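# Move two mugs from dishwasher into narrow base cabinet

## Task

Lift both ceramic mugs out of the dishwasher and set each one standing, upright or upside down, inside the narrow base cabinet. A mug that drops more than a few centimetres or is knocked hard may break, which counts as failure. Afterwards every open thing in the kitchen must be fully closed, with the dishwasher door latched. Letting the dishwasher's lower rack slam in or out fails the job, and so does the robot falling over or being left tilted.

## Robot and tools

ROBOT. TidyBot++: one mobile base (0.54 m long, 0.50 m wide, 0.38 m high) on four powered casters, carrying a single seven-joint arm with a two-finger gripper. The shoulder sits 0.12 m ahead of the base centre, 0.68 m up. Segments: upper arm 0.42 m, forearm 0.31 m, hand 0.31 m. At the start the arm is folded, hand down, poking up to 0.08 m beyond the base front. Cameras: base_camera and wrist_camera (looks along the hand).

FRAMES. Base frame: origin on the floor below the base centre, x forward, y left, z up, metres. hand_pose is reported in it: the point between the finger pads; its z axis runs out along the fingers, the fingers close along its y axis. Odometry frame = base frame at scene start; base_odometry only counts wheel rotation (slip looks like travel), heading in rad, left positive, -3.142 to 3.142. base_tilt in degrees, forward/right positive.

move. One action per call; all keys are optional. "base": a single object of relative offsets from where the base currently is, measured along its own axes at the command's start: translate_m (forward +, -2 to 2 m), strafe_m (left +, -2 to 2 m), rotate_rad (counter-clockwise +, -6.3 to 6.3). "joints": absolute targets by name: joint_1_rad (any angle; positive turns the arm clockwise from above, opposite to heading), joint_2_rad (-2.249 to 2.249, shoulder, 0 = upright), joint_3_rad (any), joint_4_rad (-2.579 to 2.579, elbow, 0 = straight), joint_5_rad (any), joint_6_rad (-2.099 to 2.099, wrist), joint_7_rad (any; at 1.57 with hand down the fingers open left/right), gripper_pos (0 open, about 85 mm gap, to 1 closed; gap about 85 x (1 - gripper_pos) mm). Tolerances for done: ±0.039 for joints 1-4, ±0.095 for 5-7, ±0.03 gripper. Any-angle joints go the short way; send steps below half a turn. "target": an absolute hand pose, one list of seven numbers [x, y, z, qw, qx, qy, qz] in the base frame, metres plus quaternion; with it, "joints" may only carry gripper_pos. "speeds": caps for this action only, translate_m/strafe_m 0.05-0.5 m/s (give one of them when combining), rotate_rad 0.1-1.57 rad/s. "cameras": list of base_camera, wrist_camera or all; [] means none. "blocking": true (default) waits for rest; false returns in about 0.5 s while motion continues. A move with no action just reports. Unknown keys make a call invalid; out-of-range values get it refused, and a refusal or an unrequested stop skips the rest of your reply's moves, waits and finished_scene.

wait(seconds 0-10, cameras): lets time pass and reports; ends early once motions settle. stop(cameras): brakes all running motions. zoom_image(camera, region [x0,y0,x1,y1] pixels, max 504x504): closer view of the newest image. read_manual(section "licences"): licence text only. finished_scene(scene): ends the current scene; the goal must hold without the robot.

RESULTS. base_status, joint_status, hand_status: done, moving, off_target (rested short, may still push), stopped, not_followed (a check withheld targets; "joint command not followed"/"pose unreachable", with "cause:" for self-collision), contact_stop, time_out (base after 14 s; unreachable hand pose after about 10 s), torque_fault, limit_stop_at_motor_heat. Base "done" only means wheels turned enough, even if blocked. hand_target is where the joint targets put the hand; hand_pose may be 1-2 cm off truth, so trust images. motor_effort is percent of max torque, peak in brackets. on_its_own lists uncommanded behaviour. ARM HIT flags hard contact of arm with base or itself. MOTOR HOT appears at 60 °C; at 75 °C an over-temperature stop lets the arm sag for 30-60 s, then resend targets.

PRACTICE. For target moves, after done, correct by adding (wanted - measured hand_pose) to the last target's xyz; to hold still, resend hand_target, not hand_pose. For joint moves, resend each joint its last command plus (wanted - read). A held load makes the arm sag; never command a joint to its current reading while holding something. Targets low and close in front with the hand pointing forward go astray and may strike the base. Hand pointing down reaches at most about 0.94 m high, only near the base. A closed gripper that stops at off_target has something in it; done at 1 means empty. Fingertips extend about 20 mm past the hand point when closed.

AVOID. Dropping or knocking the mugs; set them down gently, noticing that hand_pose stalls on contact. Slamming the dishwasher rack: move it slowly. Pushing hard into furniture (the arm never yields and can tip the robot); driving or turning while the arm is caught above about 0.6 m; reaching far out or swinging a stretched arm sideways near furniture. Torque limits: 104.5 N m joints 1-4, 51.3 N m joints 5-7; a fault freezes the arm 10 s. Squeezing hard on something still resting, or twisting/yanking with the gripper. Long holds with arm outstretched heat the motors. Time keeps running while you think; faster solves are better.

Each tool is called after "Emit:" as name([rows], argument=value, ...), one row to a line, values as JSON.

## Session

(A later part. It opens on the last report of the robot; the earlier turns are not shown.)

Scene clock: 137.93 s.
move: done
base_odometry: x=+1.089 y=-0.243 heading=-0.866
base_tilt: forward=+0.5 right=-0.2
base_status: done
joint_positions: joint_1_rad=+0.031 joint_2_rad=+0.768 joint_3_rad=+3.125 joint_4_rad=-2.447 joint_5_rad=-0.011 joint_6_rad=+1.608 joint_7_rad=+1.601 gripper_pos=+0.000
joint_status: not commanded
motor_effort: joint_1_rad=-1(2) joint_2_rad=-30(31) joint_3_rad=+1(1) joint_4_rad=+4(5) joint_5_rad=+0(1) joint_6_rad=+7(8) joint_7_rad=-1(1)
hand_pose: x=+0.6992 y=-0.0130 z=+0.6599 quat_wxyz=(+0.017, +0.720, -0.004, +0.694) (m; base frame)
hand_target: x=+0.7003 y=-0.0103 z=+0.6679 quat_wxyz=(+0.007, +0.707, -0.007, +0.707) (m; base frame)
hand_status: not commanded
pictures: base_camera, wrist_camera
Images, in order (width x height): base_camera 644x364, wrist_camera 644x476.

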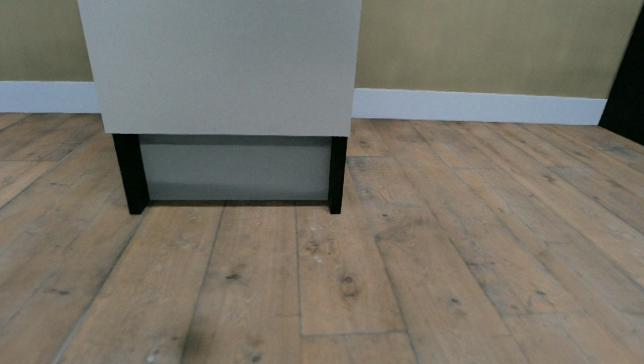

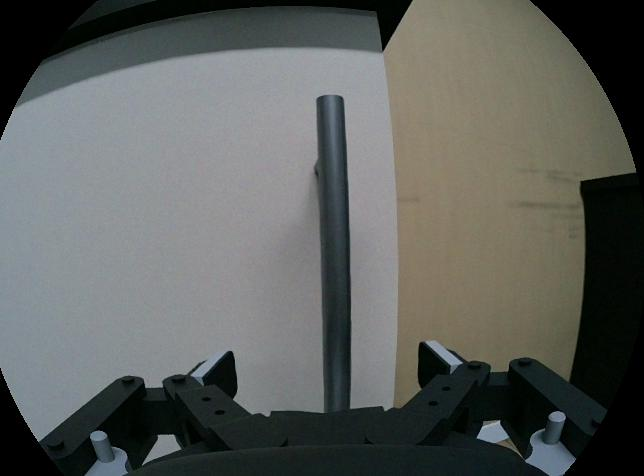

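Emit:
move(base={"translate_m": -0.015})

Emit:
move(joints={"gripper_pos": 0.92})

Scene clock: 140.57 s.
move: done
base_odometry: x=+1.080 y=-0.231 heading=-0.866
base_tilt: forward=+0.5 right=-0.2
base_status: done
joint_positions: joint_1_rad=+0.031 joint_2_rad=+0.769 joint_3_rad=+3.125 joint_4_rad=-2.446 joint_5_rad=-0.011 joint_6_rad=+1.609 joint_7_rad=+1.601 gripper_pos=+0.000
joint_status: not commanded
motor_effort: joint_1_rad=-1(2) joint_2_rad=-30(32) joint_3_rad=+0(1) joint_4_rad=+3(5) joint_5_rad=+0(1) joint_6_rad=+8(8) joint_7_rad=+0(1)
hand_pose: x=+0.6992 y=-0.0127 z=+0.6597 quat_wxyz=(+0.017, +0.720, -0.004, +0.694) (m; base frame)
hand_target: x=+0.7003 y=-0.0103 z=+0.6679 quat_wxyz=(+0.007, +0.707, -0.007, +0.707) (m; base frame)
hand_status: not commanded
pictures: base_camera, wrist_camera
Images, in order (width x height): base_camera 644x364, wrist_camera 644x476.

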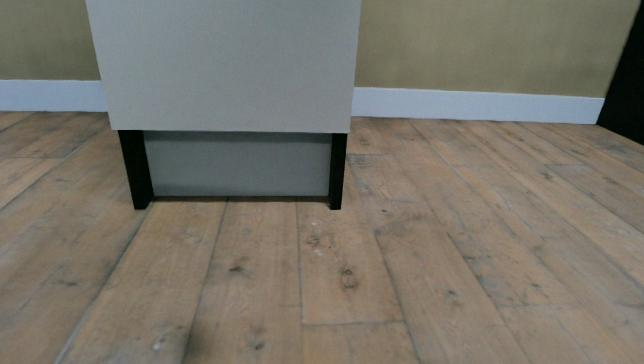

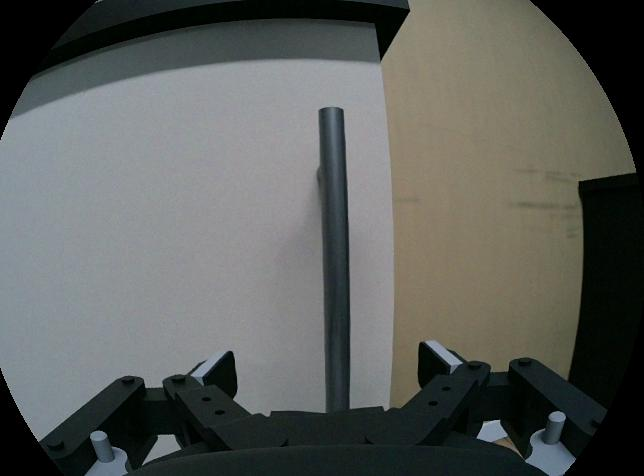

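Scene clock: 141.80 s.
move: done
base_odometry: x=+1.080 y=-0.231 heading=-0.866
base_tilt: forward=+0.5 right=-0.2
base_status: not commanded
joint_positions: joint_1_rad=+0.031 joint_2_rad=+0.769 joint_3_rad=+3.136 joint_4_rad=-2.452 joint_5_rad=-0.011 joint_6_rad=+1.612 joint_7_rad=+1.601 gripper_pos=+0.920
joint_status: all done
motor_effort: joint_1_rad=-2(8) joint_2_rad=-30(32) joint_3_rad=-1(5) joint_4_rad=+5(9) joint_5_rad=+1(7) joint_6_rad=+8(8) joint_7_rad=+0(1)
hand_pose: x=+0.6974 y=-0.0176 z=+0.6589 quat_wxyz=(+0.023, +0.721, -0.004, +0.693) (m; base frame)
hand_target: x=+0.7003 y=-0.0103 z=+0.6679 quat_wxyz=(+0.007, +0.707, -0.007, +0.707) (m; base frame)
hand_status: not commanded
pictures: base_camera, wrist_camera
Images, in order (width x height): base_camera 644x364, wrist_camera 644x476.

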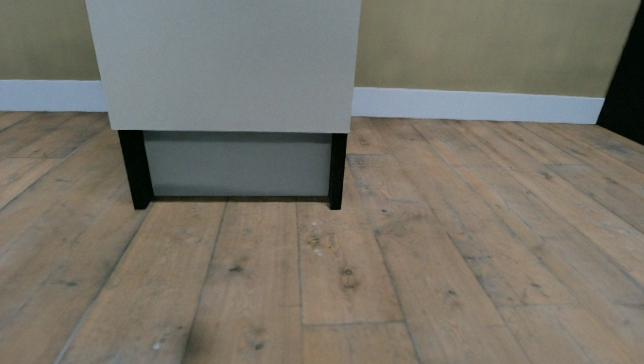

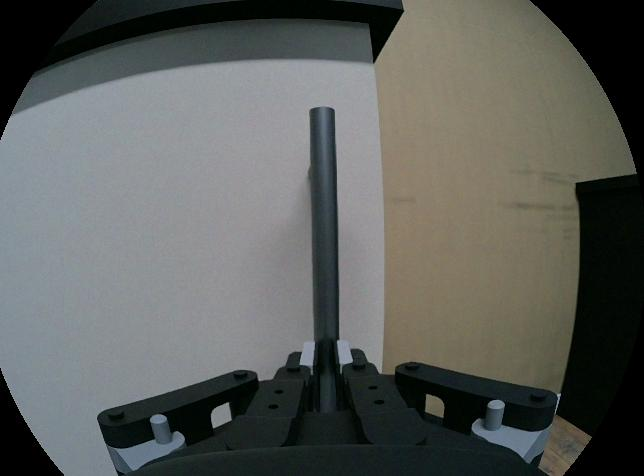

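Emit:
move(base={"translate_m": -0.12, "strafe_m": 0.02}, speeds={"translate_m": 0.08})

Scene clock: 145.23 s.
move: done
base_odometry: x=+1.017 y=-0.127 heading=-0.866
base_tilt: forward=+0.5 right=-0.2
base_status: done
joint_positions: joint_1_rad=+0.029 joint_2_rad=+0.769 joint_3_rad=+3.136 joint_4_rad=-2.447 joint_5_rad=-0.011 joint_6_rad=+1.612 joint_7_rad=+1.601 gripper_pos=+0.920
joint_status: not commanded
motor_effort: joint_1_rad=-1(3) joint_2_rad=-31(31) joint_3_rad=+1(1) joint_4_rad=+4(5) joint_5_rad=+0(2) joint_6_rad=+8(8) joint_7_rad=+0(1)
hand_pose: x=+0.6990 y=-0.0168 z=+0.6602 quat_wxyz=(+0.022, +0.719, -0.003, +0.695) (m; base frame)
hand_target: x=+0.7003 y=-0.0103 z=+0.6679 quat_wxyz=(+0.007, +0.707, -0.007, +0.707) (m; base frame)
hand_status: not commanded
pictures: base_camera, wrist_camera
Images, in order (width x height): base_camera 644x364, wrist_camera 644x476.

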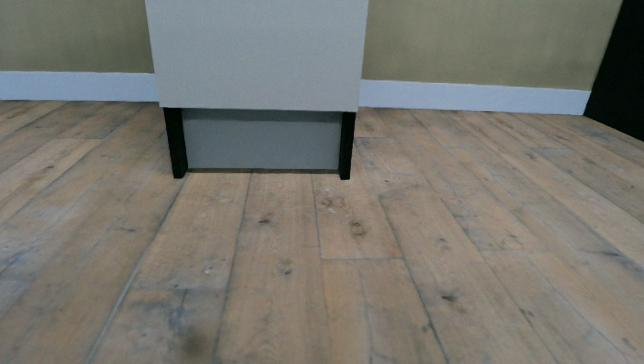

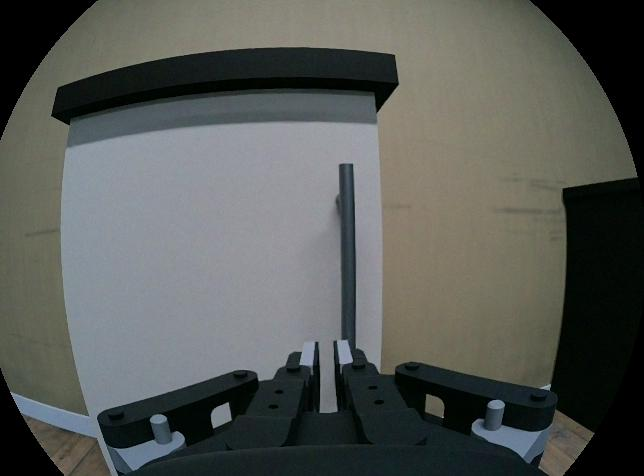

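Emit:
move(base={"translate_m": 0.125, "strafe_m": -0.022}, speeds={"translate_m": 0.15}, joints={"gripper_pos": 0.0})

Emit:
move(joints={"gripper_pos": 1.0})

Scene clock: 148.50 s.
move: done
base_odometry: x=+1.081 y=-0.237 heading=-0.866
base_tilt: forward=+0.5 right=-0.2
base_status: done
joint_positions: joint_1_rad=+0.029 joint_2_rad=+0.770 joint_3_rad=+3.136 joint_4_rad=-2.446 joint_5_rad=-0.011 joint_6_rad=+1.612 joint_7_rad=+1.601 gripper_pos=+0.000
joint_status: all done
motor_effort: joint_1_rad=-1(2) joint_2_rad=-30(31) joint_3_rad=+1(1) joint_4_rad=+4(5) joint_5_rad=+0(1) joint_6_rad=+8(8) joint_7_rad=+0(1)
hand_pose: x=+0.6994 y=-0.0166 z=+0.6603 quat_wxyz=(+0.022, +0.719, -0.003, +0.695) (m; base frame)
hand_target: x=+0.7003 y=-0.0103 z=+0.6679 quat_wxyz=(+0.007, +0.707, -0.007, +0.707) (m; base frame)
hand_status: not commanded
pictures: base_camera, wrist_camera
Images, in order (width x height): base_camera 644x364, wrist_camera 644x476.

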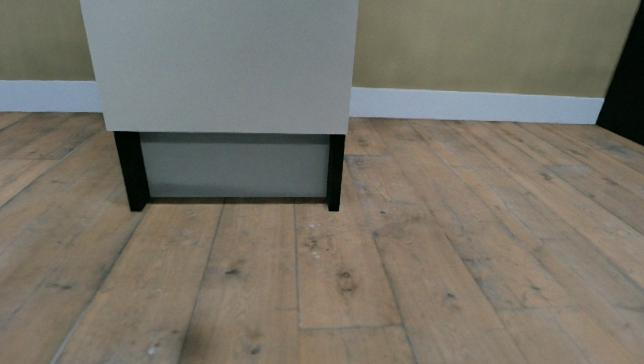

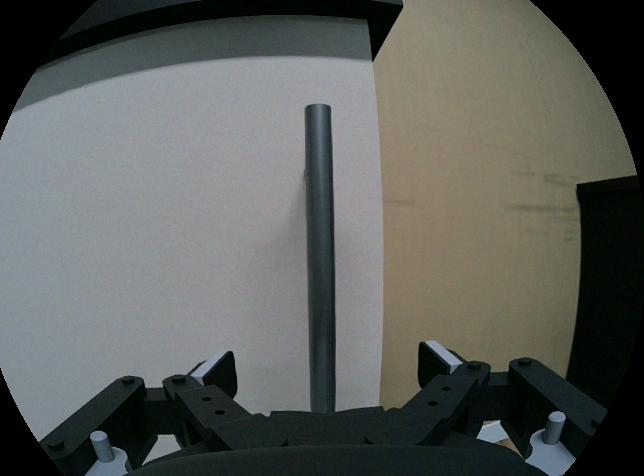

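Scene clock: 149.60 s.
move: off_target
base_odometry: x=+1.081 y=-0.236 heading=-0.866
base_tilt: forward=+0.5 right=-0.2
base_status: not commanded
joint_positions: joint_1_rad=+0.026 joint_2_rad=+0.770 joint_3_rad=+3.136 joint_4_rad=-2.447 joint_5_rad=-0.010 joint_6_rad=+1.614 joint_7_rad=+1.599 gripper_pos=+0.912
joint_status: gripper_pos off_target (ended at +0.912, target +1.000)
motor_effort: joint_1_rad=-2(4) joint_2_rad=-30(31) joint_3_rad=+1(3) joint_4_rad=+4(7) joint_5_rad=+1(4) joint_6_rad=+8(9) joint_7_rad=+1(2)
hand_pose: x=+0.6991 y=-0.0147 z=+0.6603 quat_wxyz=(+0.020, +0.719, -0.003, +0.695) (m; base frame)
hand_target: x=+0.7003 y=-0.0103 z=+0.6679 quat_wxyz=(+0.007, +0.707, -0.007, +0.707) (m; base frame)
hand_status: not commanded
pictures: base_camera, wrist_camera
Images, in order (width x height): base_camera 644x364, wrist_camera 644x476.

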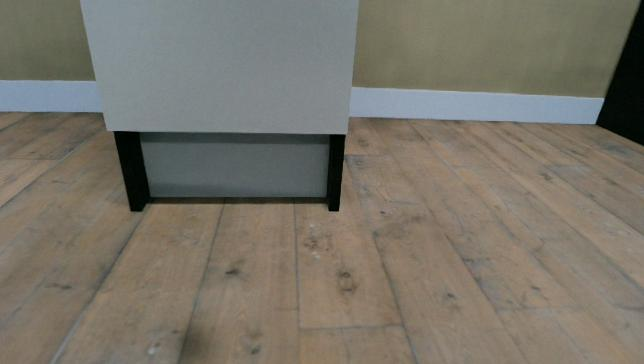

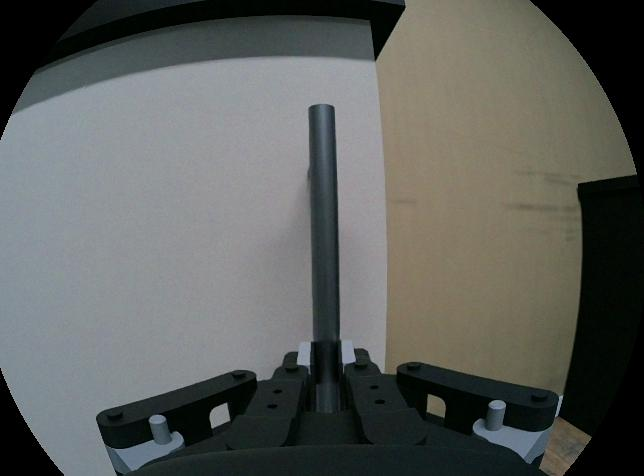

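Emit:
move(base={"translate_m": -0.15, "strafe_m": 0.03}, speeds={"translate_m": 0.08})

Scene clock: 153.80 s.
move: done
base_odometry: x=+1.007 y=-0.103 heading=-0.866
base_tilt: forward=+0.5 right=-0.2
base_status: done
joint_positions: joint_1_rad=+0.021 joint_2_rad=+0.776 joint_3_rad=+3.141 joint_4_rad=-2.445 joint_5_rad=-0.011 joint_6_rad=+1.617 joint_7_rad=+1.599 gripper_pos=+0.999
joint_status: not commanded
on_its_own: gripper_pos moved +0.087 to your old target +1.000
motor_effort: joint_1_rad=-1(7) joint_2_rad=-30(34) joint_3_rad=+0(4) joint_4_rad=+4(14) joint_5_rad=+0(5) joint_6_rad=+8(11) joint_7_rad=+0(2)
hand_pose: x=+0.6996 y=-0.0138 z=+0.6581 quat_wxyz=(+0.021, +0.719, -0.001, +0.695) (m; base frame)
hand_target: x=+0.7003 y=-0.0103 z=+0.6679 quat_wxyz=(+0.007, +0.707, -0.007, +0.707) (m; base frame)
hand_status: not commanded
pictures: base_camera, wrist_camera
Images, in order (width x height): base_camera 644x364, wrist_camera 644x476.

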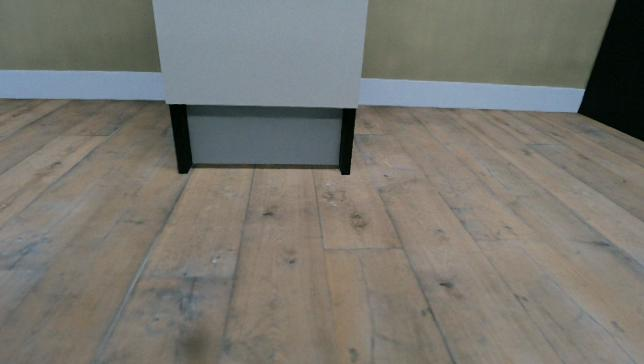

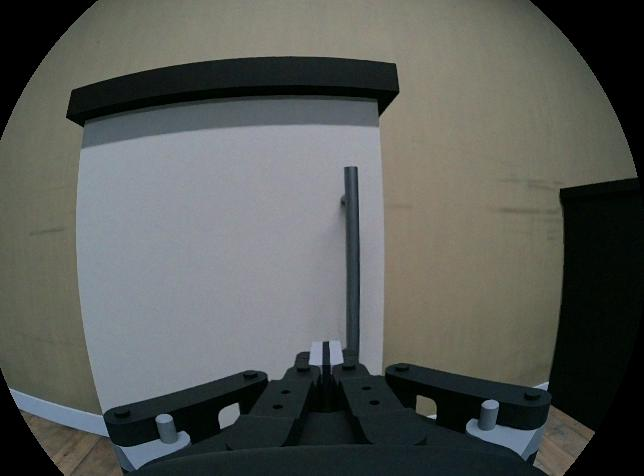

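Emit:
move(base={"translate_m": 0.125, "strafe_m": -0.024}, speeds={"translate_m": 0.15}, joints={"gripper_pos": 0.0})

Emit:
move(joints={"gripper_pos": 1.0})

Emit:
move(base={"translate_m": -0.05, "strafe_m": 0.0}, speeds={"translate_m": 0.05})

Scene clock: 159.23 s.
move: done
base_odometry: x=+1.070 y=-0.213 heading=-0.866
base_tilt: forward=+0.5 right=-0.2
base_status: done
joint_positions: joint_1_rad=+0.021 joint_2_rad=+0.776 joint_3_rad=+3.141 joint_4_rad=-2.445 joint_5_rad=-0.011 joint_6_rad=+1.617 joint_7_rad=+1.599 gripper_pos=+0.000
joint_status: all done
motor_effort: joint_1_rad=-1(2) joint_2_rad=-30(31) joint_3_rad=+0(1) joint_4_rad=+3(5) joint_5_rad=+0(1) joint_6_rad=+7(8) joint_7_rad=+0(1)
hand_pose: x=+0.6997 y=-0.0138 z=+0.6582 quat_wxyz=(+0.021, +0.719, -0.001, +0.695) (m; base frame)
hand_target: x=+0.7003 y=-0.0103 z=+0.6679 quat_wxyz=(+0.007, +0.707, -0.007, +0.707) (m; base frame)
hand_status: not commanded
pictures: base_camera, wrist_camera
Images, in order (width x height): base_camera 644x364, wrist_camera 644x476.

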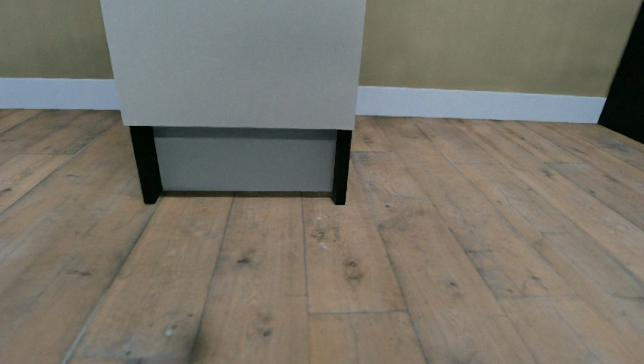

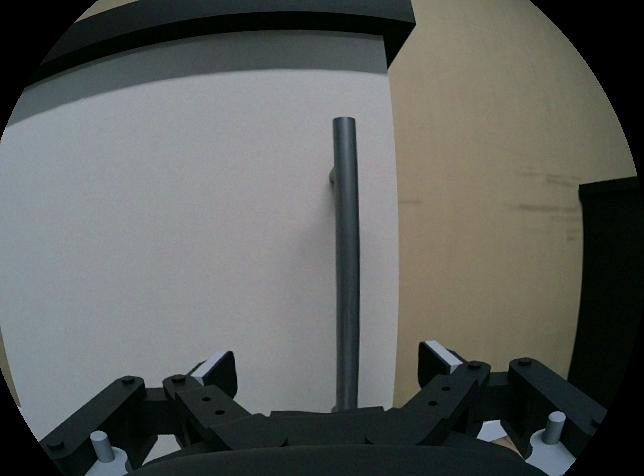

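Scene clock: 160.33 s.
move: done
base_odometry: x=+1.070 y=-0.213 heading=-0.866
base_tilt: forward=+0.5 right=-0.2
base_status: not commanded
joint_positions: joint_1_rad=+0.021 joint_2_rad=+0.776 joint_3_rad=+3.141 joint_4_rad=-2.445 joint_5_rad=-0.011 joint_6_rad=+1.617 joint_7_rad=+1.599 gripper_pos=+0.999
joint_status: all done
motor_effort: joint_1_rad=-1(1) joint_2_rad=-30(31) joint_3_rad=+0(1) joint_4_rad=+3(4) joint_5_rad=+0(1) joint_6_rad=+8(8) joint_7_rad=+0(1)
hand_pose: x=+0.6997 y=-0.0138 z=+0.6582 quat_wxyz=(+0.021, +0.719, -0.001, +0.695) (m; base frame)
hand_target: x=+0.7003 y=-0.0103 z=+0.6679 quat_wxyz=(+0.007, +0.707, -0.007, +0.707) (m; base frame)
hand_status: not commanded
pictures: base_camera, wrist_camera
Images, in order (width x height): base_camera 644x364, wrist_camera 644x476.

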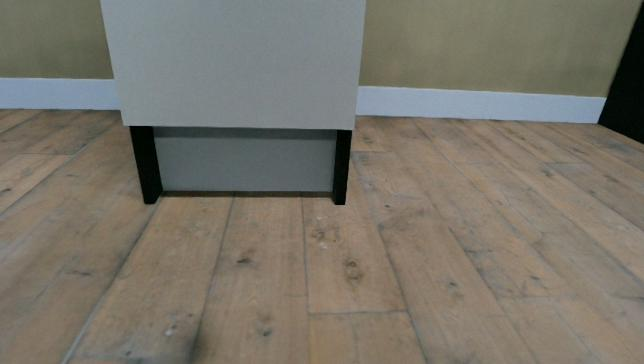

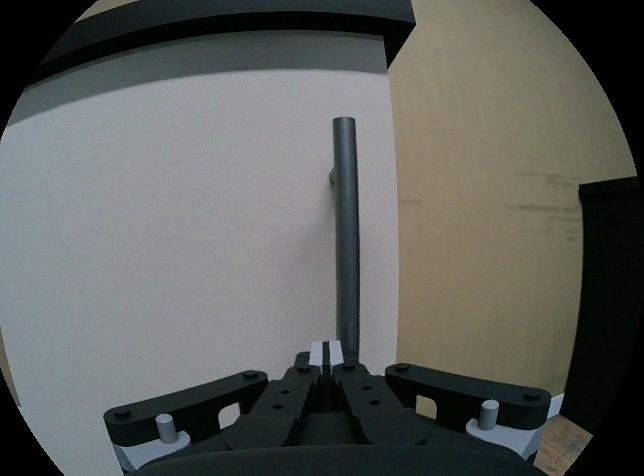

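Scene clock: 161.77 s.
move: done
base_odometry: x=+1.037 y=-0.175 heading=-0.866
base_tilt: forward=+0.5 right=-0.2
base_status: done
joint_positions: joint_1_rad=+0.021 joint_2_rad=+0.776 joint_3_rad=+3.141 joint_4_rad=-2.445 joint_5_rad=-0.011 joint_6_rad=+1.617 joint_7_rad=+1.599 gripper_pos=+0.999
joint_status: not commanded
motor_effort: joint_1_rad=-1(2) joint_2_rad=-30(32) joint_3_rad=+0(1) joint_4_rad=+4(6) joint_5_rad=+0(1) joint_6_rad=+8(8) joint_7_rad=-1(1)
hand_pose: x=+0.6997 y=-0.0138 z=+0.6581 quat_wxyz=(+0.021, +0.719, -0.001, +0.695) (m; base frame)
hand_target: x=+0.7003 y=-0.0103 z=+0.6679 quat_wxyz=(+0.007, +0.707, -0.007, +0.707) (m; base frame)
hand_status: not commanded
pictures: base_camera, wrist_camera
Images, in order (width x height): base_camera 644x364, wrist_camera 644x476.

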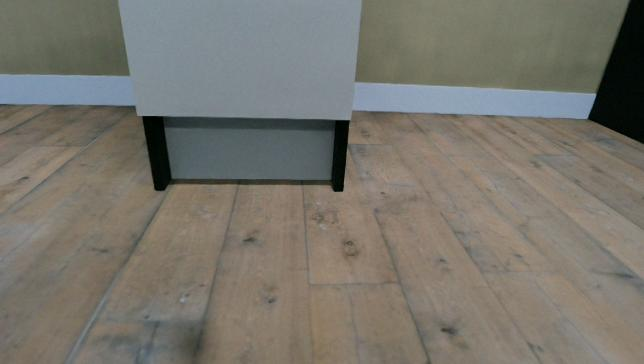

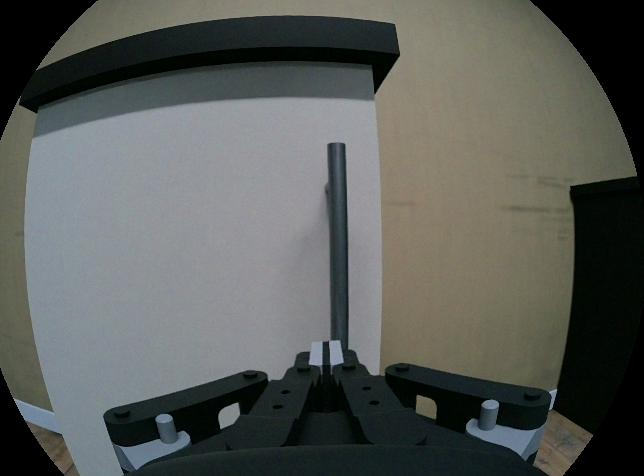

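Emit:
move(joints={"gripper_pos": 0.0})

Emit:
move(base={"translate_m": 0.097, "strafe_m": -0.008}, speeds={"translate_m": 0.1})

Emit:
move(joints={"gripper_pos": 1.0})

Scene clock: 165.80 s.
move: done
base_odometry: x=+1.037 y=-0.175 heading=-0.866
base_tilt: forward=+0.5 right=-0.2
base_status: not commanded
joint_positions: joint_1_rad=+0.021 joint_2_rad=+0.776 joint_3_rad=+3.141 joint_4_rad=-2.445 joint_5_rad=-0.011 joint_6_rad=+1.617 joint_7_rad=+1.599 gripper_pos=+0.000
joint_status: all done
motor_effort: joint_1_rad=-1(1) joint_2_rad=-30(31) joint_3_rad=+0(1) joint_4_rad=+4(4) joint_5_rad=+0(1) joint_6_rad=+8(8) joint_7_rad=+0(1)
hand_pose: x=+0.6997 y=-0.0138 z=+0.6581 quat_wxyz=(+0.021, +0.719, -0.001, +0.695) (m; base frame)
hand_target: x=+0.7003 y=-0.0103 z=+0.6679 quat_wxyz=(+0.007, +0.707, -0.007, +0.707) (m; base frame)
hand_status: not commanded
pictures: base_camera, wrist_camera
Images, in order (width x height): base_camera 644x364, wrist_camera 644x476.

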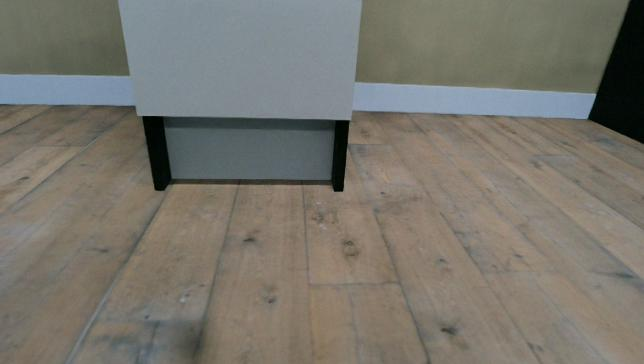

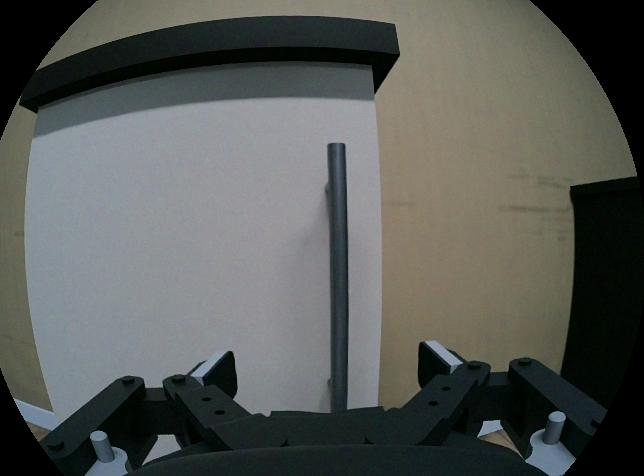

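Scene clock: 167.30 s.
move: done
base_odometry: x=+1.094 y=-0.255 heading=-0.866
base_tilt: forward=+0.6 right=-0.2
base_status: done
joint_positions: joint_1_rad=+0.021 joint_2_rad=+0.776 joint_3_rad=+3.141 joint_4_rad=-2.445 joint_5_rad=-0.011 joint_6_rad=+1.617 joint_7_rad=+1.599 gripper_pos=+0.000
joint_status: not commanded
motor_effort: joint_1_rad=-1(2) joint_2_rad=-30(31) joint_3_rad=+1(1) joint_4_rad=+4(5) joint_5_rad=+0(1) joint_6_rad=+8(8) joint_7_rad=+0(1)
hand_pose: x=+0.6999 y=-0.0138 z=+0.6582 quat_wxyz=(+0.021, +0.719, -0.001, +0.695) (m; base frame)
hand_target: x=+0.7003 y=-0.0103 z=+0.6679 quat_wxyz=(+0.007, +0.707, -0.007, +0.707) (m; base frame)
hand_status: not commanded
pictures: base_camera, wrist_camera
Images, in order (width x height): base_camera 644x364, wrist_camera 644x476.

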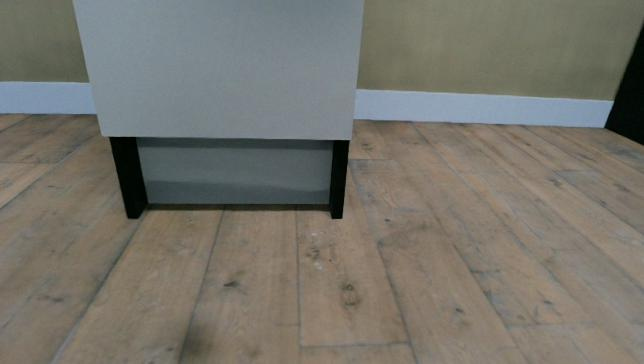

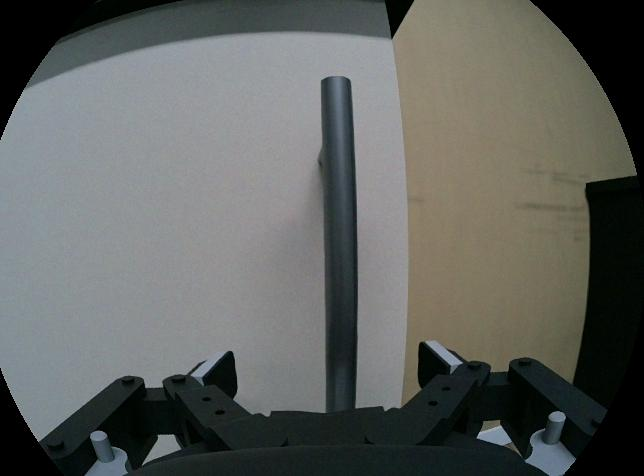

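Scene clock: 168.57 s.
move: off_target
base_odometry: x=+1.094 y=-0.254 heading=-0.866
base_tilt: forward=+0.5 right=-0.2
base_status: not commanded
joint_positions: joint_1_rad=+0.027 joint_2_rad=+0.776 joint_3_rad=+3.143 joint_4_rad=-2.445 joint_5_rad=-0.013 joint_6_rad=+1.618 joint_7_rad=+1.595 gripper_pos=+0.884
joint_status: gripper_pos off_target (ended at +0.884, target +1.000)
motor_effort: joint_1_rad=-5(8) joint_2_rad=-30(31) joint_3_rad=-2(6) joint_4_rad=+4(6) joint_5_rad=+3(8) joint_6_rad=+7(8) joint_7_rad=+2(2)
hand_pose: x=+0.6995 y=-0.0192 z=+0.6584 quat_wxyz=(+0.024, +0.719, -0.005, +0.695) (m; base frame)
hand_target: x=+0.7003 y=-0.0103 z=+0.6679 quat_wxyz=(+0.007, +0.707, -0.007, +0.707) (m; base frame)
hand_status: not commanded
pictures: base_camera, wrist_camera
Images, in order (width x height): base_camera 644x364, wrist_camera 644x476.

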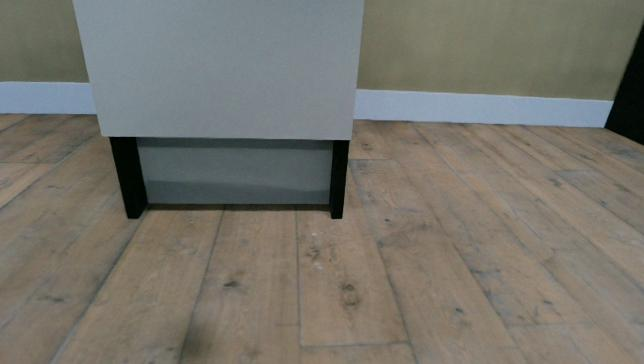

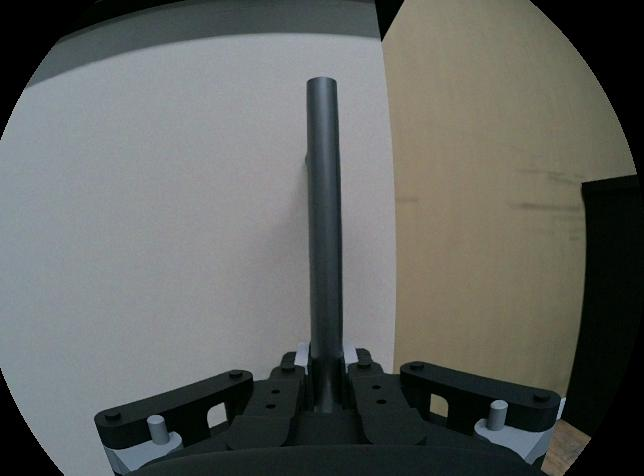

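Better: 0.884. Pull.

Emit:
move(base={"translate_m": -0.1, "strafe_m": 0.0}, speeds={"translate_m": 0.07})

Scene clock: 171.73 s.
move: done
base_odometry: x=+1.029 y=-0.178 heading=-0.866
base_tilt: forward=+0.5 right=-0.2
base_status: done
joint_positions: joint_1_rad=+0.009 joint_2_rad=+0.782 joint_3_rad=+3.138 joint_4_rad=-2.435 joint_5_rad=-0.013 joint_6_rad=+1.619 joint_7_rad=+1.595 gripper_pos=+0.885
joint_status: not commanded
motor_effort: joint_1_rad=+1(4) joint_2_rad=-32(35) joint_3_rad=+3(5) joint_4_rad=+2(5) joint_5_rad=-1(3) joint_6_rad=+9(12) joint_7_rad=+2(2)
hand_pose: x=+0.7030 y=-0.0065 z=+0.6585 quat_wxyz=(+0.015, +0.717, +0.001, +0.697) (m; base frame)
hand_target: x=+0.7003 y=-0.0103 z=+0.6679 quat_wxyz=(+0.007, +0.707, -0.007, +0.707) (m; base frame)
hand_status: not commanded
pictures: base_camera, wrist_camera
Images, in order (width x height): base_camera 644x364, wrist_camera 644x476.

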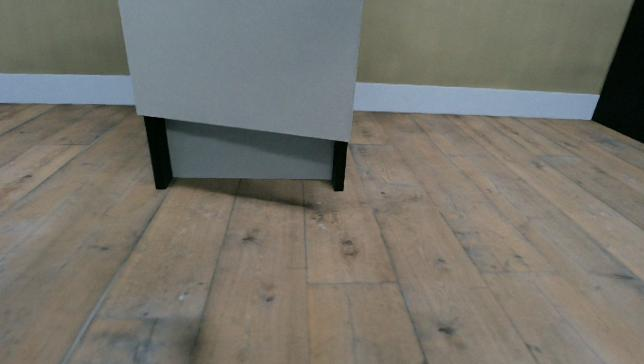

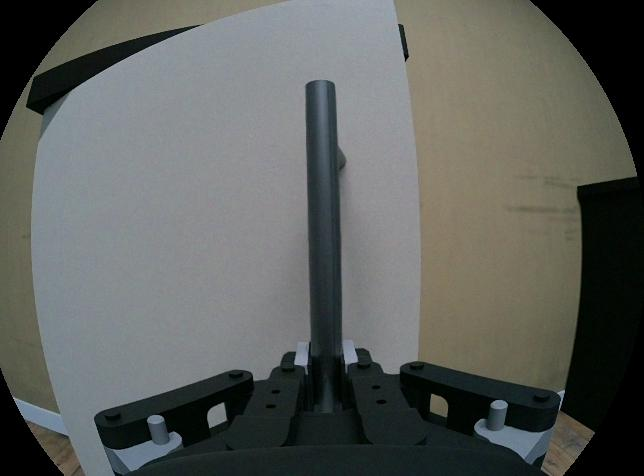

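Emit:
move(base={"translate_m": -0.12, "strafe_m": 0.065}, speeds={"translate_m": 0.08})

Scene clock: 176.53 s.
move: done
base_odometry: x=+1.001 y=-0.045 heading=-0.866
base_tilt: forward=+0.5 right=-0.2
base_status: done
joint_positions: joint_1_rad=-0.005 joint_2_rad=+0.784 joint_3_rad=+3.130 joint_4_rad=-2.431 joint_5_rad=-0.013 joint_6_rad=+1.620 joint_7_rad=+1.595 gripper_pos=+0.888
joint_status: not commanded
motor_effort: joint_1_rad=+4(7) joint_2_rad=-33(35) joint_3_rad=+5(7) joint_4_rad=+0(3) joint_5_rad=-3(5) joint_6_rad=+9(12) joint_7_rad=+1(2)
hand_pose: x=+0.7040 y=+0.0056 z=+0.6586 quat_wxyz=(+0.006, +0.716, +0.007, +0.698) (m; base frame)
hand_target: x=+0.7003 y=-0.0103 z=+0.6679 quat_wxyz=(+0.007, +0.707, -0.007, +0.707) (m; base frame)
hand_status: not commanded
pictures: base_camera, wrist_camera
Images, in order (width x height): base_camera 644x364, wrist_camera 644x476.

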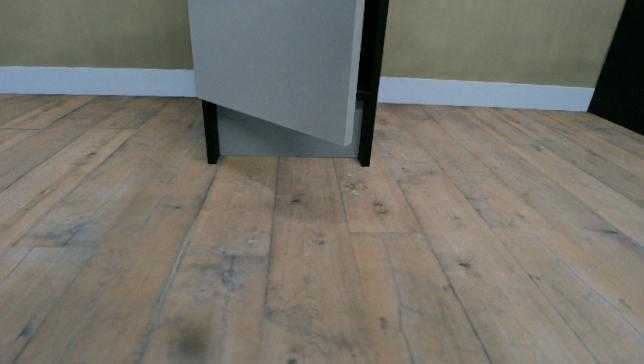

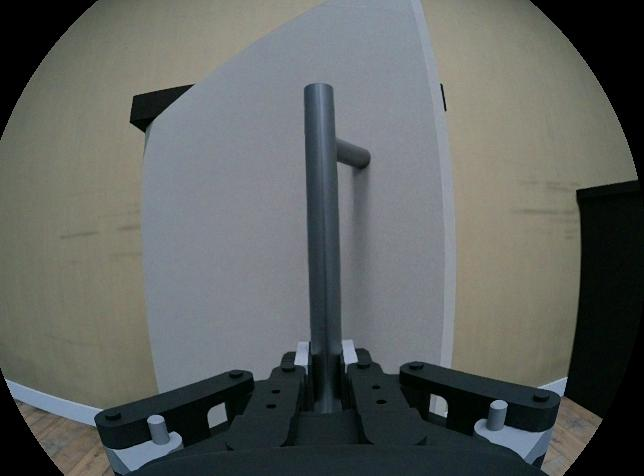

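Emit:
move(base={"translate_m": -0.07, "strafe_m": 0.1}, speeds={"translate_m": 0.08})

Scene clock: 180.17 s.
move: done
base_odometry: x=+1.031 y=+0.073 heading=-0.866
base_tilt: forward=+0.5 right=-0.2
base_status: done
joint_positions: joint_1_rad=+0.001 joint_2_rad=+0.792 joint_3_rad=+3.130 joint_4_rad=-2.414 joint_5_rad=-0.013 joint_6_rad=+1.621 joint_7_rad=+1.595 gripper_pos=+0.890
joint_status: not commanded
motor_effort: joint_1_rad=+2(6) joint_2_rad=-33(37) joint_3_rad=+3(6) joint_4_rad=-2(4) joint_5_rad=-2(4) joint_6_rad=+10(13) joint_7_rad=+2(2)
hand_pose: x=+0.7093 y=+0.0020 z=+0.6588 quat_wxyz=(+0.008, +0.713, +0.004, +0.702) (m; base frame)
hand_target: x=+0.7003 y=-0.0103 z=+0.6679 quat_wxyz=(+0.007, +0.707, -0.007, +0.707) (m; base frame)
hand_status: not commanded
pictures: base_camera, wrist_camera
Images, in order (width x height): base_camera 644x364, wrist_camera 644x476.

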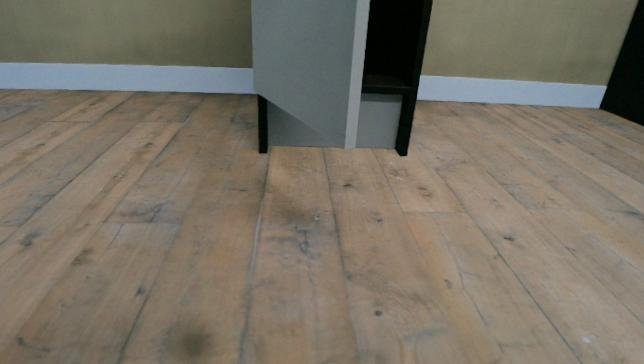

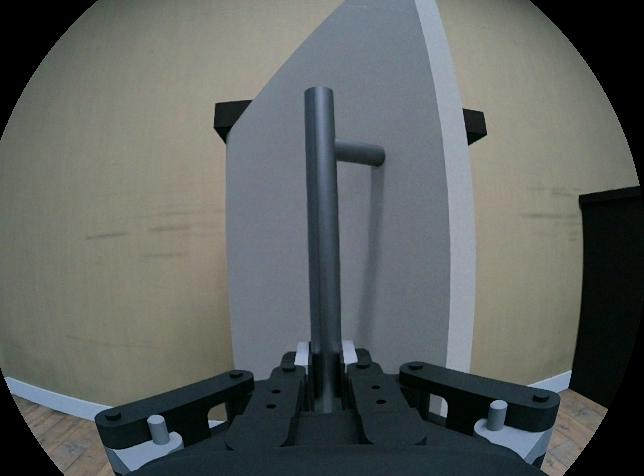

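Emit:
move(joints={"gripper_pos": 0.0})

Emit:
move(base={"translate_m": -0.12})

Emit:
move(base={"strafe_m": -0.25}, joints={"gripper_pos": 1.0})

Scene clock: 183.43 s.
move: done
base_odometry: x=+1.031 y=+0.073 heading=-0.866
base_tilt: forward=+0.5 right=-0.2
base_status: not commanded
joint_positions: joint_1_rad=+0.009 joint_2_rad=+0.791 joint_3_rad=+3.131 joint_4_rad=-2.443 joint_5_rad=-0.013 joint_6_rad=+1.623 joint_7_rad=+1.595 gripper_pos=+0.000
joint_status: all done
motor_effort: joint_1_rad=-1(3) joint_2_rad=-30(34) joint_3_rad=+0(4) joint_4_rad=+4(5) joint_5_rad=+1(3) joint_6_rad=+8(10) joint_7_rad=+0(2)
hand_pose: x=+0.7002 y=-0.0034 z=+0.6522 quat_wxyz=(+0.011, +0.721, +0.001, +0.693) (m; base frame)
hand_target: x=+0.7003 y=-0.0103 z=+0.6679 quat_wxyz=(+0.007, +0.707, -0.007, +0.707) (m; base frame)
hand_status: not commanded
pictures: base_camera, wrist_camera
Images, in order (width x height): base_camera 644x364, wrist_camera 644x476.

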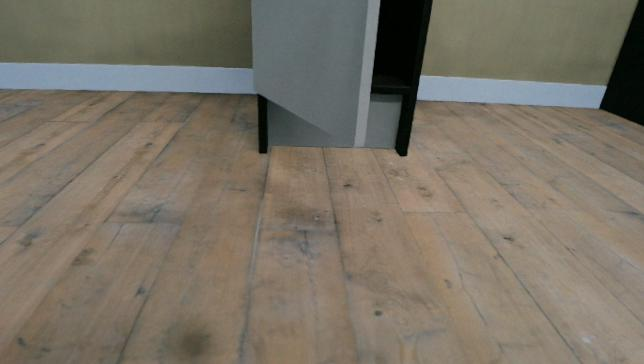

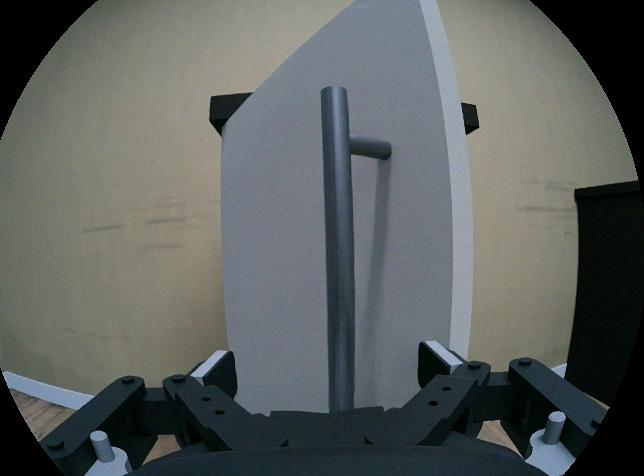

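Scene clock: 184.67 s.
move: done
base_odometry: x=+0.954 y=+0.165 heading=-0.866
base_tilt: forward=+0.5 right=-0.2
base_status: done
joint_positions: joint_1_rad=+0.009 joint_2_rad=+0.790 joint_3_rad=+3.131 joint_4_rad=-2.445 joint_5_rad=-0.013 joint_6_rad=+1.623 joint_7_rad=+1.595 gripper_pos=+0.000
joint_status: not commanded
motor_effort: joint_1_rad=-1(3) joint_2_rad=-30(33) joint_3_rad=+0(1) joint_4_rad=+3(5) joint_5_rad=+1(1) joint_6_rad=+7(8) joint_7_rad=+0(1)
hand_pose: x=+0.6994 y=-0.0036 z=+0.6521 quat_wxyz=(+0.011, +0.722, +0.001, +0.692) (m; base frame)
hand_target: x=+0.7003 y=-0.0103 z=+0.6679 quat_wxyz=(+0.007, +0.707, -0.007, +0.707) (m; base frame)
hand_status: not commanded
pictures: base_camera, wrist_camera
Images, in order (width x height): base_camera 644x364, wrist_camera 644x476.

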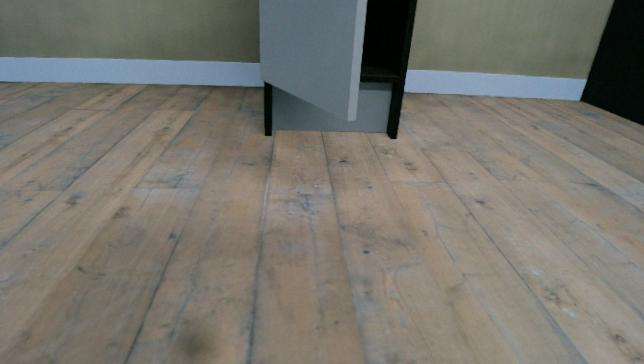

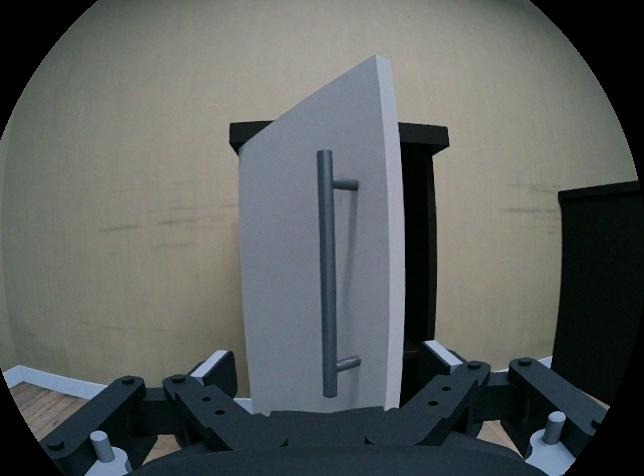

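Scene clock: 186.37 s.
move: done
base_odometry: x=+0.763 y=+0.003 heading=-0.866
base_tilt: forward=+0.5 right=-0.2
base_status: done
joint_positions: joint_1_rad=+0.025 joint_2_rad=+0.790 joint_3_rad=+3.134 joint_4_rad=-2.445 joint_5_rad=-0.013 joint_6_rad=+1.623 joint_7_rad=+1.595 gripper_pos=+0.999
joint_status: all done
motor_effort: joint_1_rad=-1(4) joint_2_rad=-30(31) joint_3_rad=+1(3) joint_4_rad=+3(4) joint_5_rad=+1(1) joint_6_rad=+8(8) joint_7_rad=+0(1)
hand_pose: x=+0.6992 y=-0.0137 z=+0.6521 quat_wxyz=(+0.018, +0.722, -0.004, +0.692) (m; base frame)
hand_target: x=+0.7003 y=-0.0103 z=+0.6679 quat_wxyz=(+0.007, +0.707, -0.007, +0.707) (m; base frame)
hand_status: not commanded
pictures: base_camera, wrist_camera
Images, in order (width x height): base_camera 644x364, wrist_camera 644x476.

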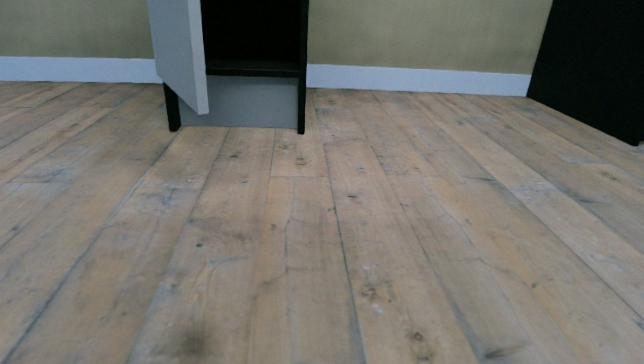

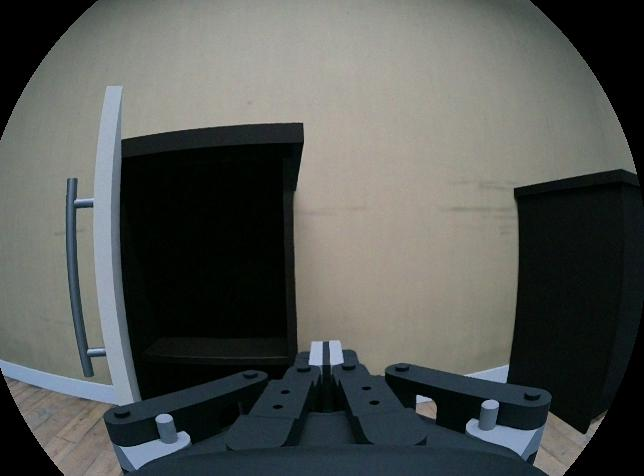

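Emit:
move(base={"translate_m": -0.2}, joints={"joint_2_rad": -0.31, "joint_4_rad": -2.5, "joint_6_rad": 0.1})

Emit:
move(base={"rotate_rad": 1.566})

Emit:
zoom_image(camera="wrist_camera", region=[180, 120, 480, 380])

Scene clock: 196.60 s.
move: done
base_odometry: x=+0.633 y=+0.155 heading=-0.866
base_tilt: forward=+0.5 right=-0.2
base_status: done
joint_positions: joint_1_rad=+0.024 joint_2_rad=-0.292 joint_3_rad=+3.134 joint_4_rad=-2.479 joint_5_rad=-0.013 joint_6_rad=+0.154 joint_7_rad=+1.595 gripper_pos=+0.999
joint_status: all done
motor_effort: joint_1_rad=-1(2) joint_2_rad=-8(34) joint_3_rad=+1(2) joint_4_rad=+18(18) joint_5_rad=+0(1) joint_6_rad=+7(9) joint_7_rad=+0(1)
hand_pose: x=+0.5328 y=-0.0063 z=+0.7640 quat_wxyz=(+0.009, +0.850, -0.002, +0.526) (m; base frame)
hand_target: x=+0.5169 y=-0.0066 z=+0.7456 quat_wxyz=(+0.005, +0.865, -0.009, +0.502) (m; base frame)
hand_status: not commanded
pictures: base_camera, wrist_camera
Images, in order (width x height): base_camera 644x364, wrist_camera 644x476.

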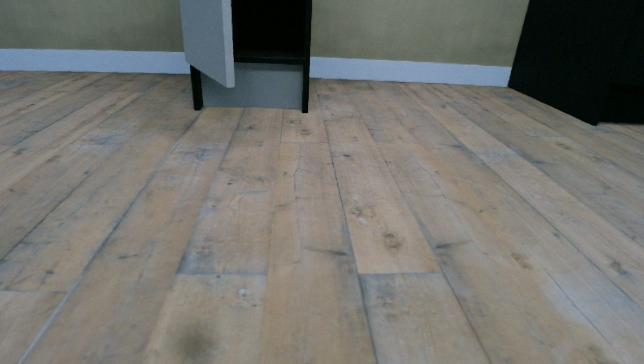

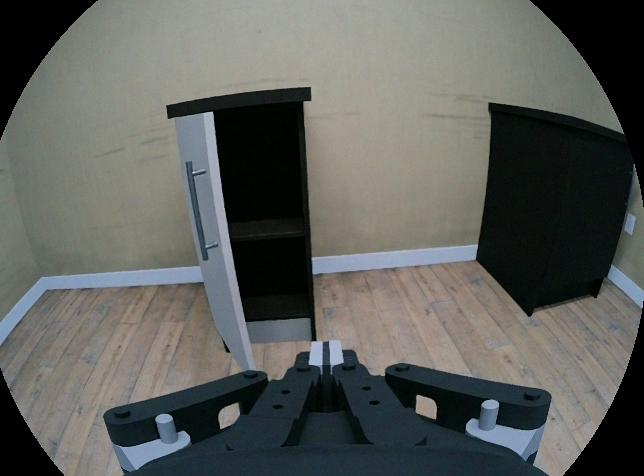

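Scene clock: 198.90 s.
move: done
base_odometry: x=+0.633 y=+0.155 heading=+0.700
base_tilt: forward=+0.5 right=-0.1
base_status: done
joint_positions: joint_1_rad=+0.023 joint_2_rad=-0.292 joint_3_rad=+3.135 joint_4_rad=-2.479 joint_5_rad=-0.013 joint_6_rad=+0.152 joint_7_rad=+1.595 gripper_pos=+0.999
joint_status: not commanded
motor_effort: joint_1_rad=-1(2) joint_2_rad=-8(9) joint_3_rad=+2(3) joint_4_rad=+18(18) joint_5_rad=+0(1) joint_6_rad=+7(7) joint_7_rad=+0(1)
hand_pose: x=+0.5325 y=-0.0059 z=+0.7634 quat_wxyz=(+0.009, +0.851, -0.002, +0.525) (m; base frame)
hand_target: x=+0.5169 y=-0.0066 z=+0.7456 quat_wxyz=(+0.005, +0.865, -0.009, +0.502) (m; base frame)
hand_status: not commanded
pictures: base_camera, wrist_camera
Images, in order (width x height): base_camera 644x364, wrist_camera 644x476.

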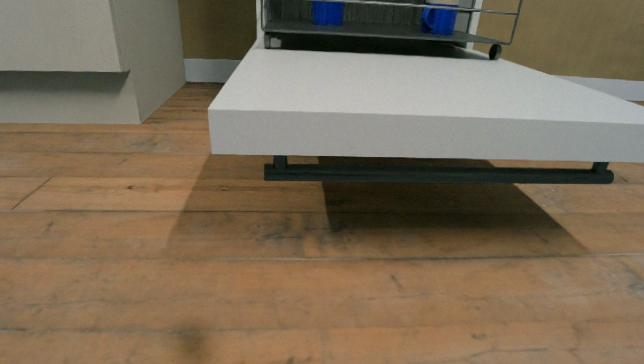

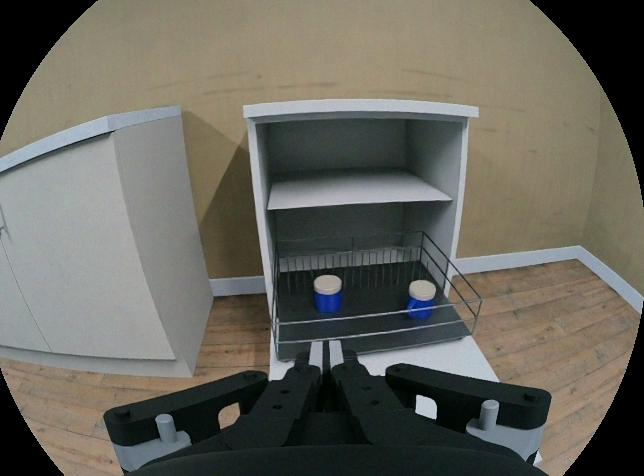

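Scaled by 1.680.

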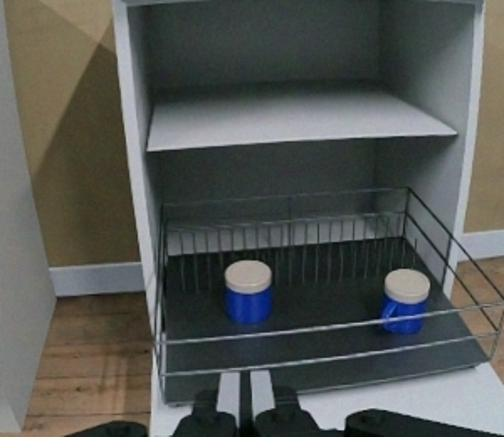

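Emit:
zoom_image(camera="wrist_camera", region=[270, 220, 490, 360])

Emit:
zoom_image(camera="base_camera", region=[240, 0, 540, 80])

Scaled by 2.291.

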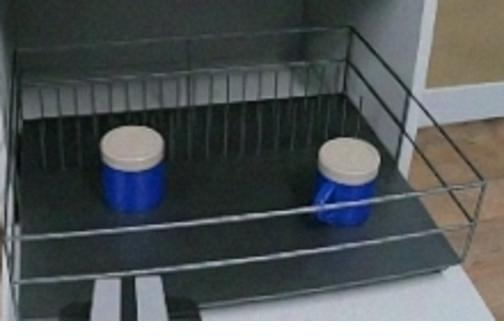

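Scaled by 1.680.

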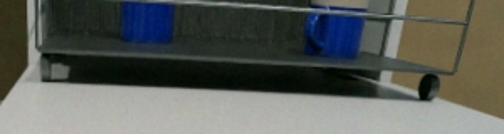

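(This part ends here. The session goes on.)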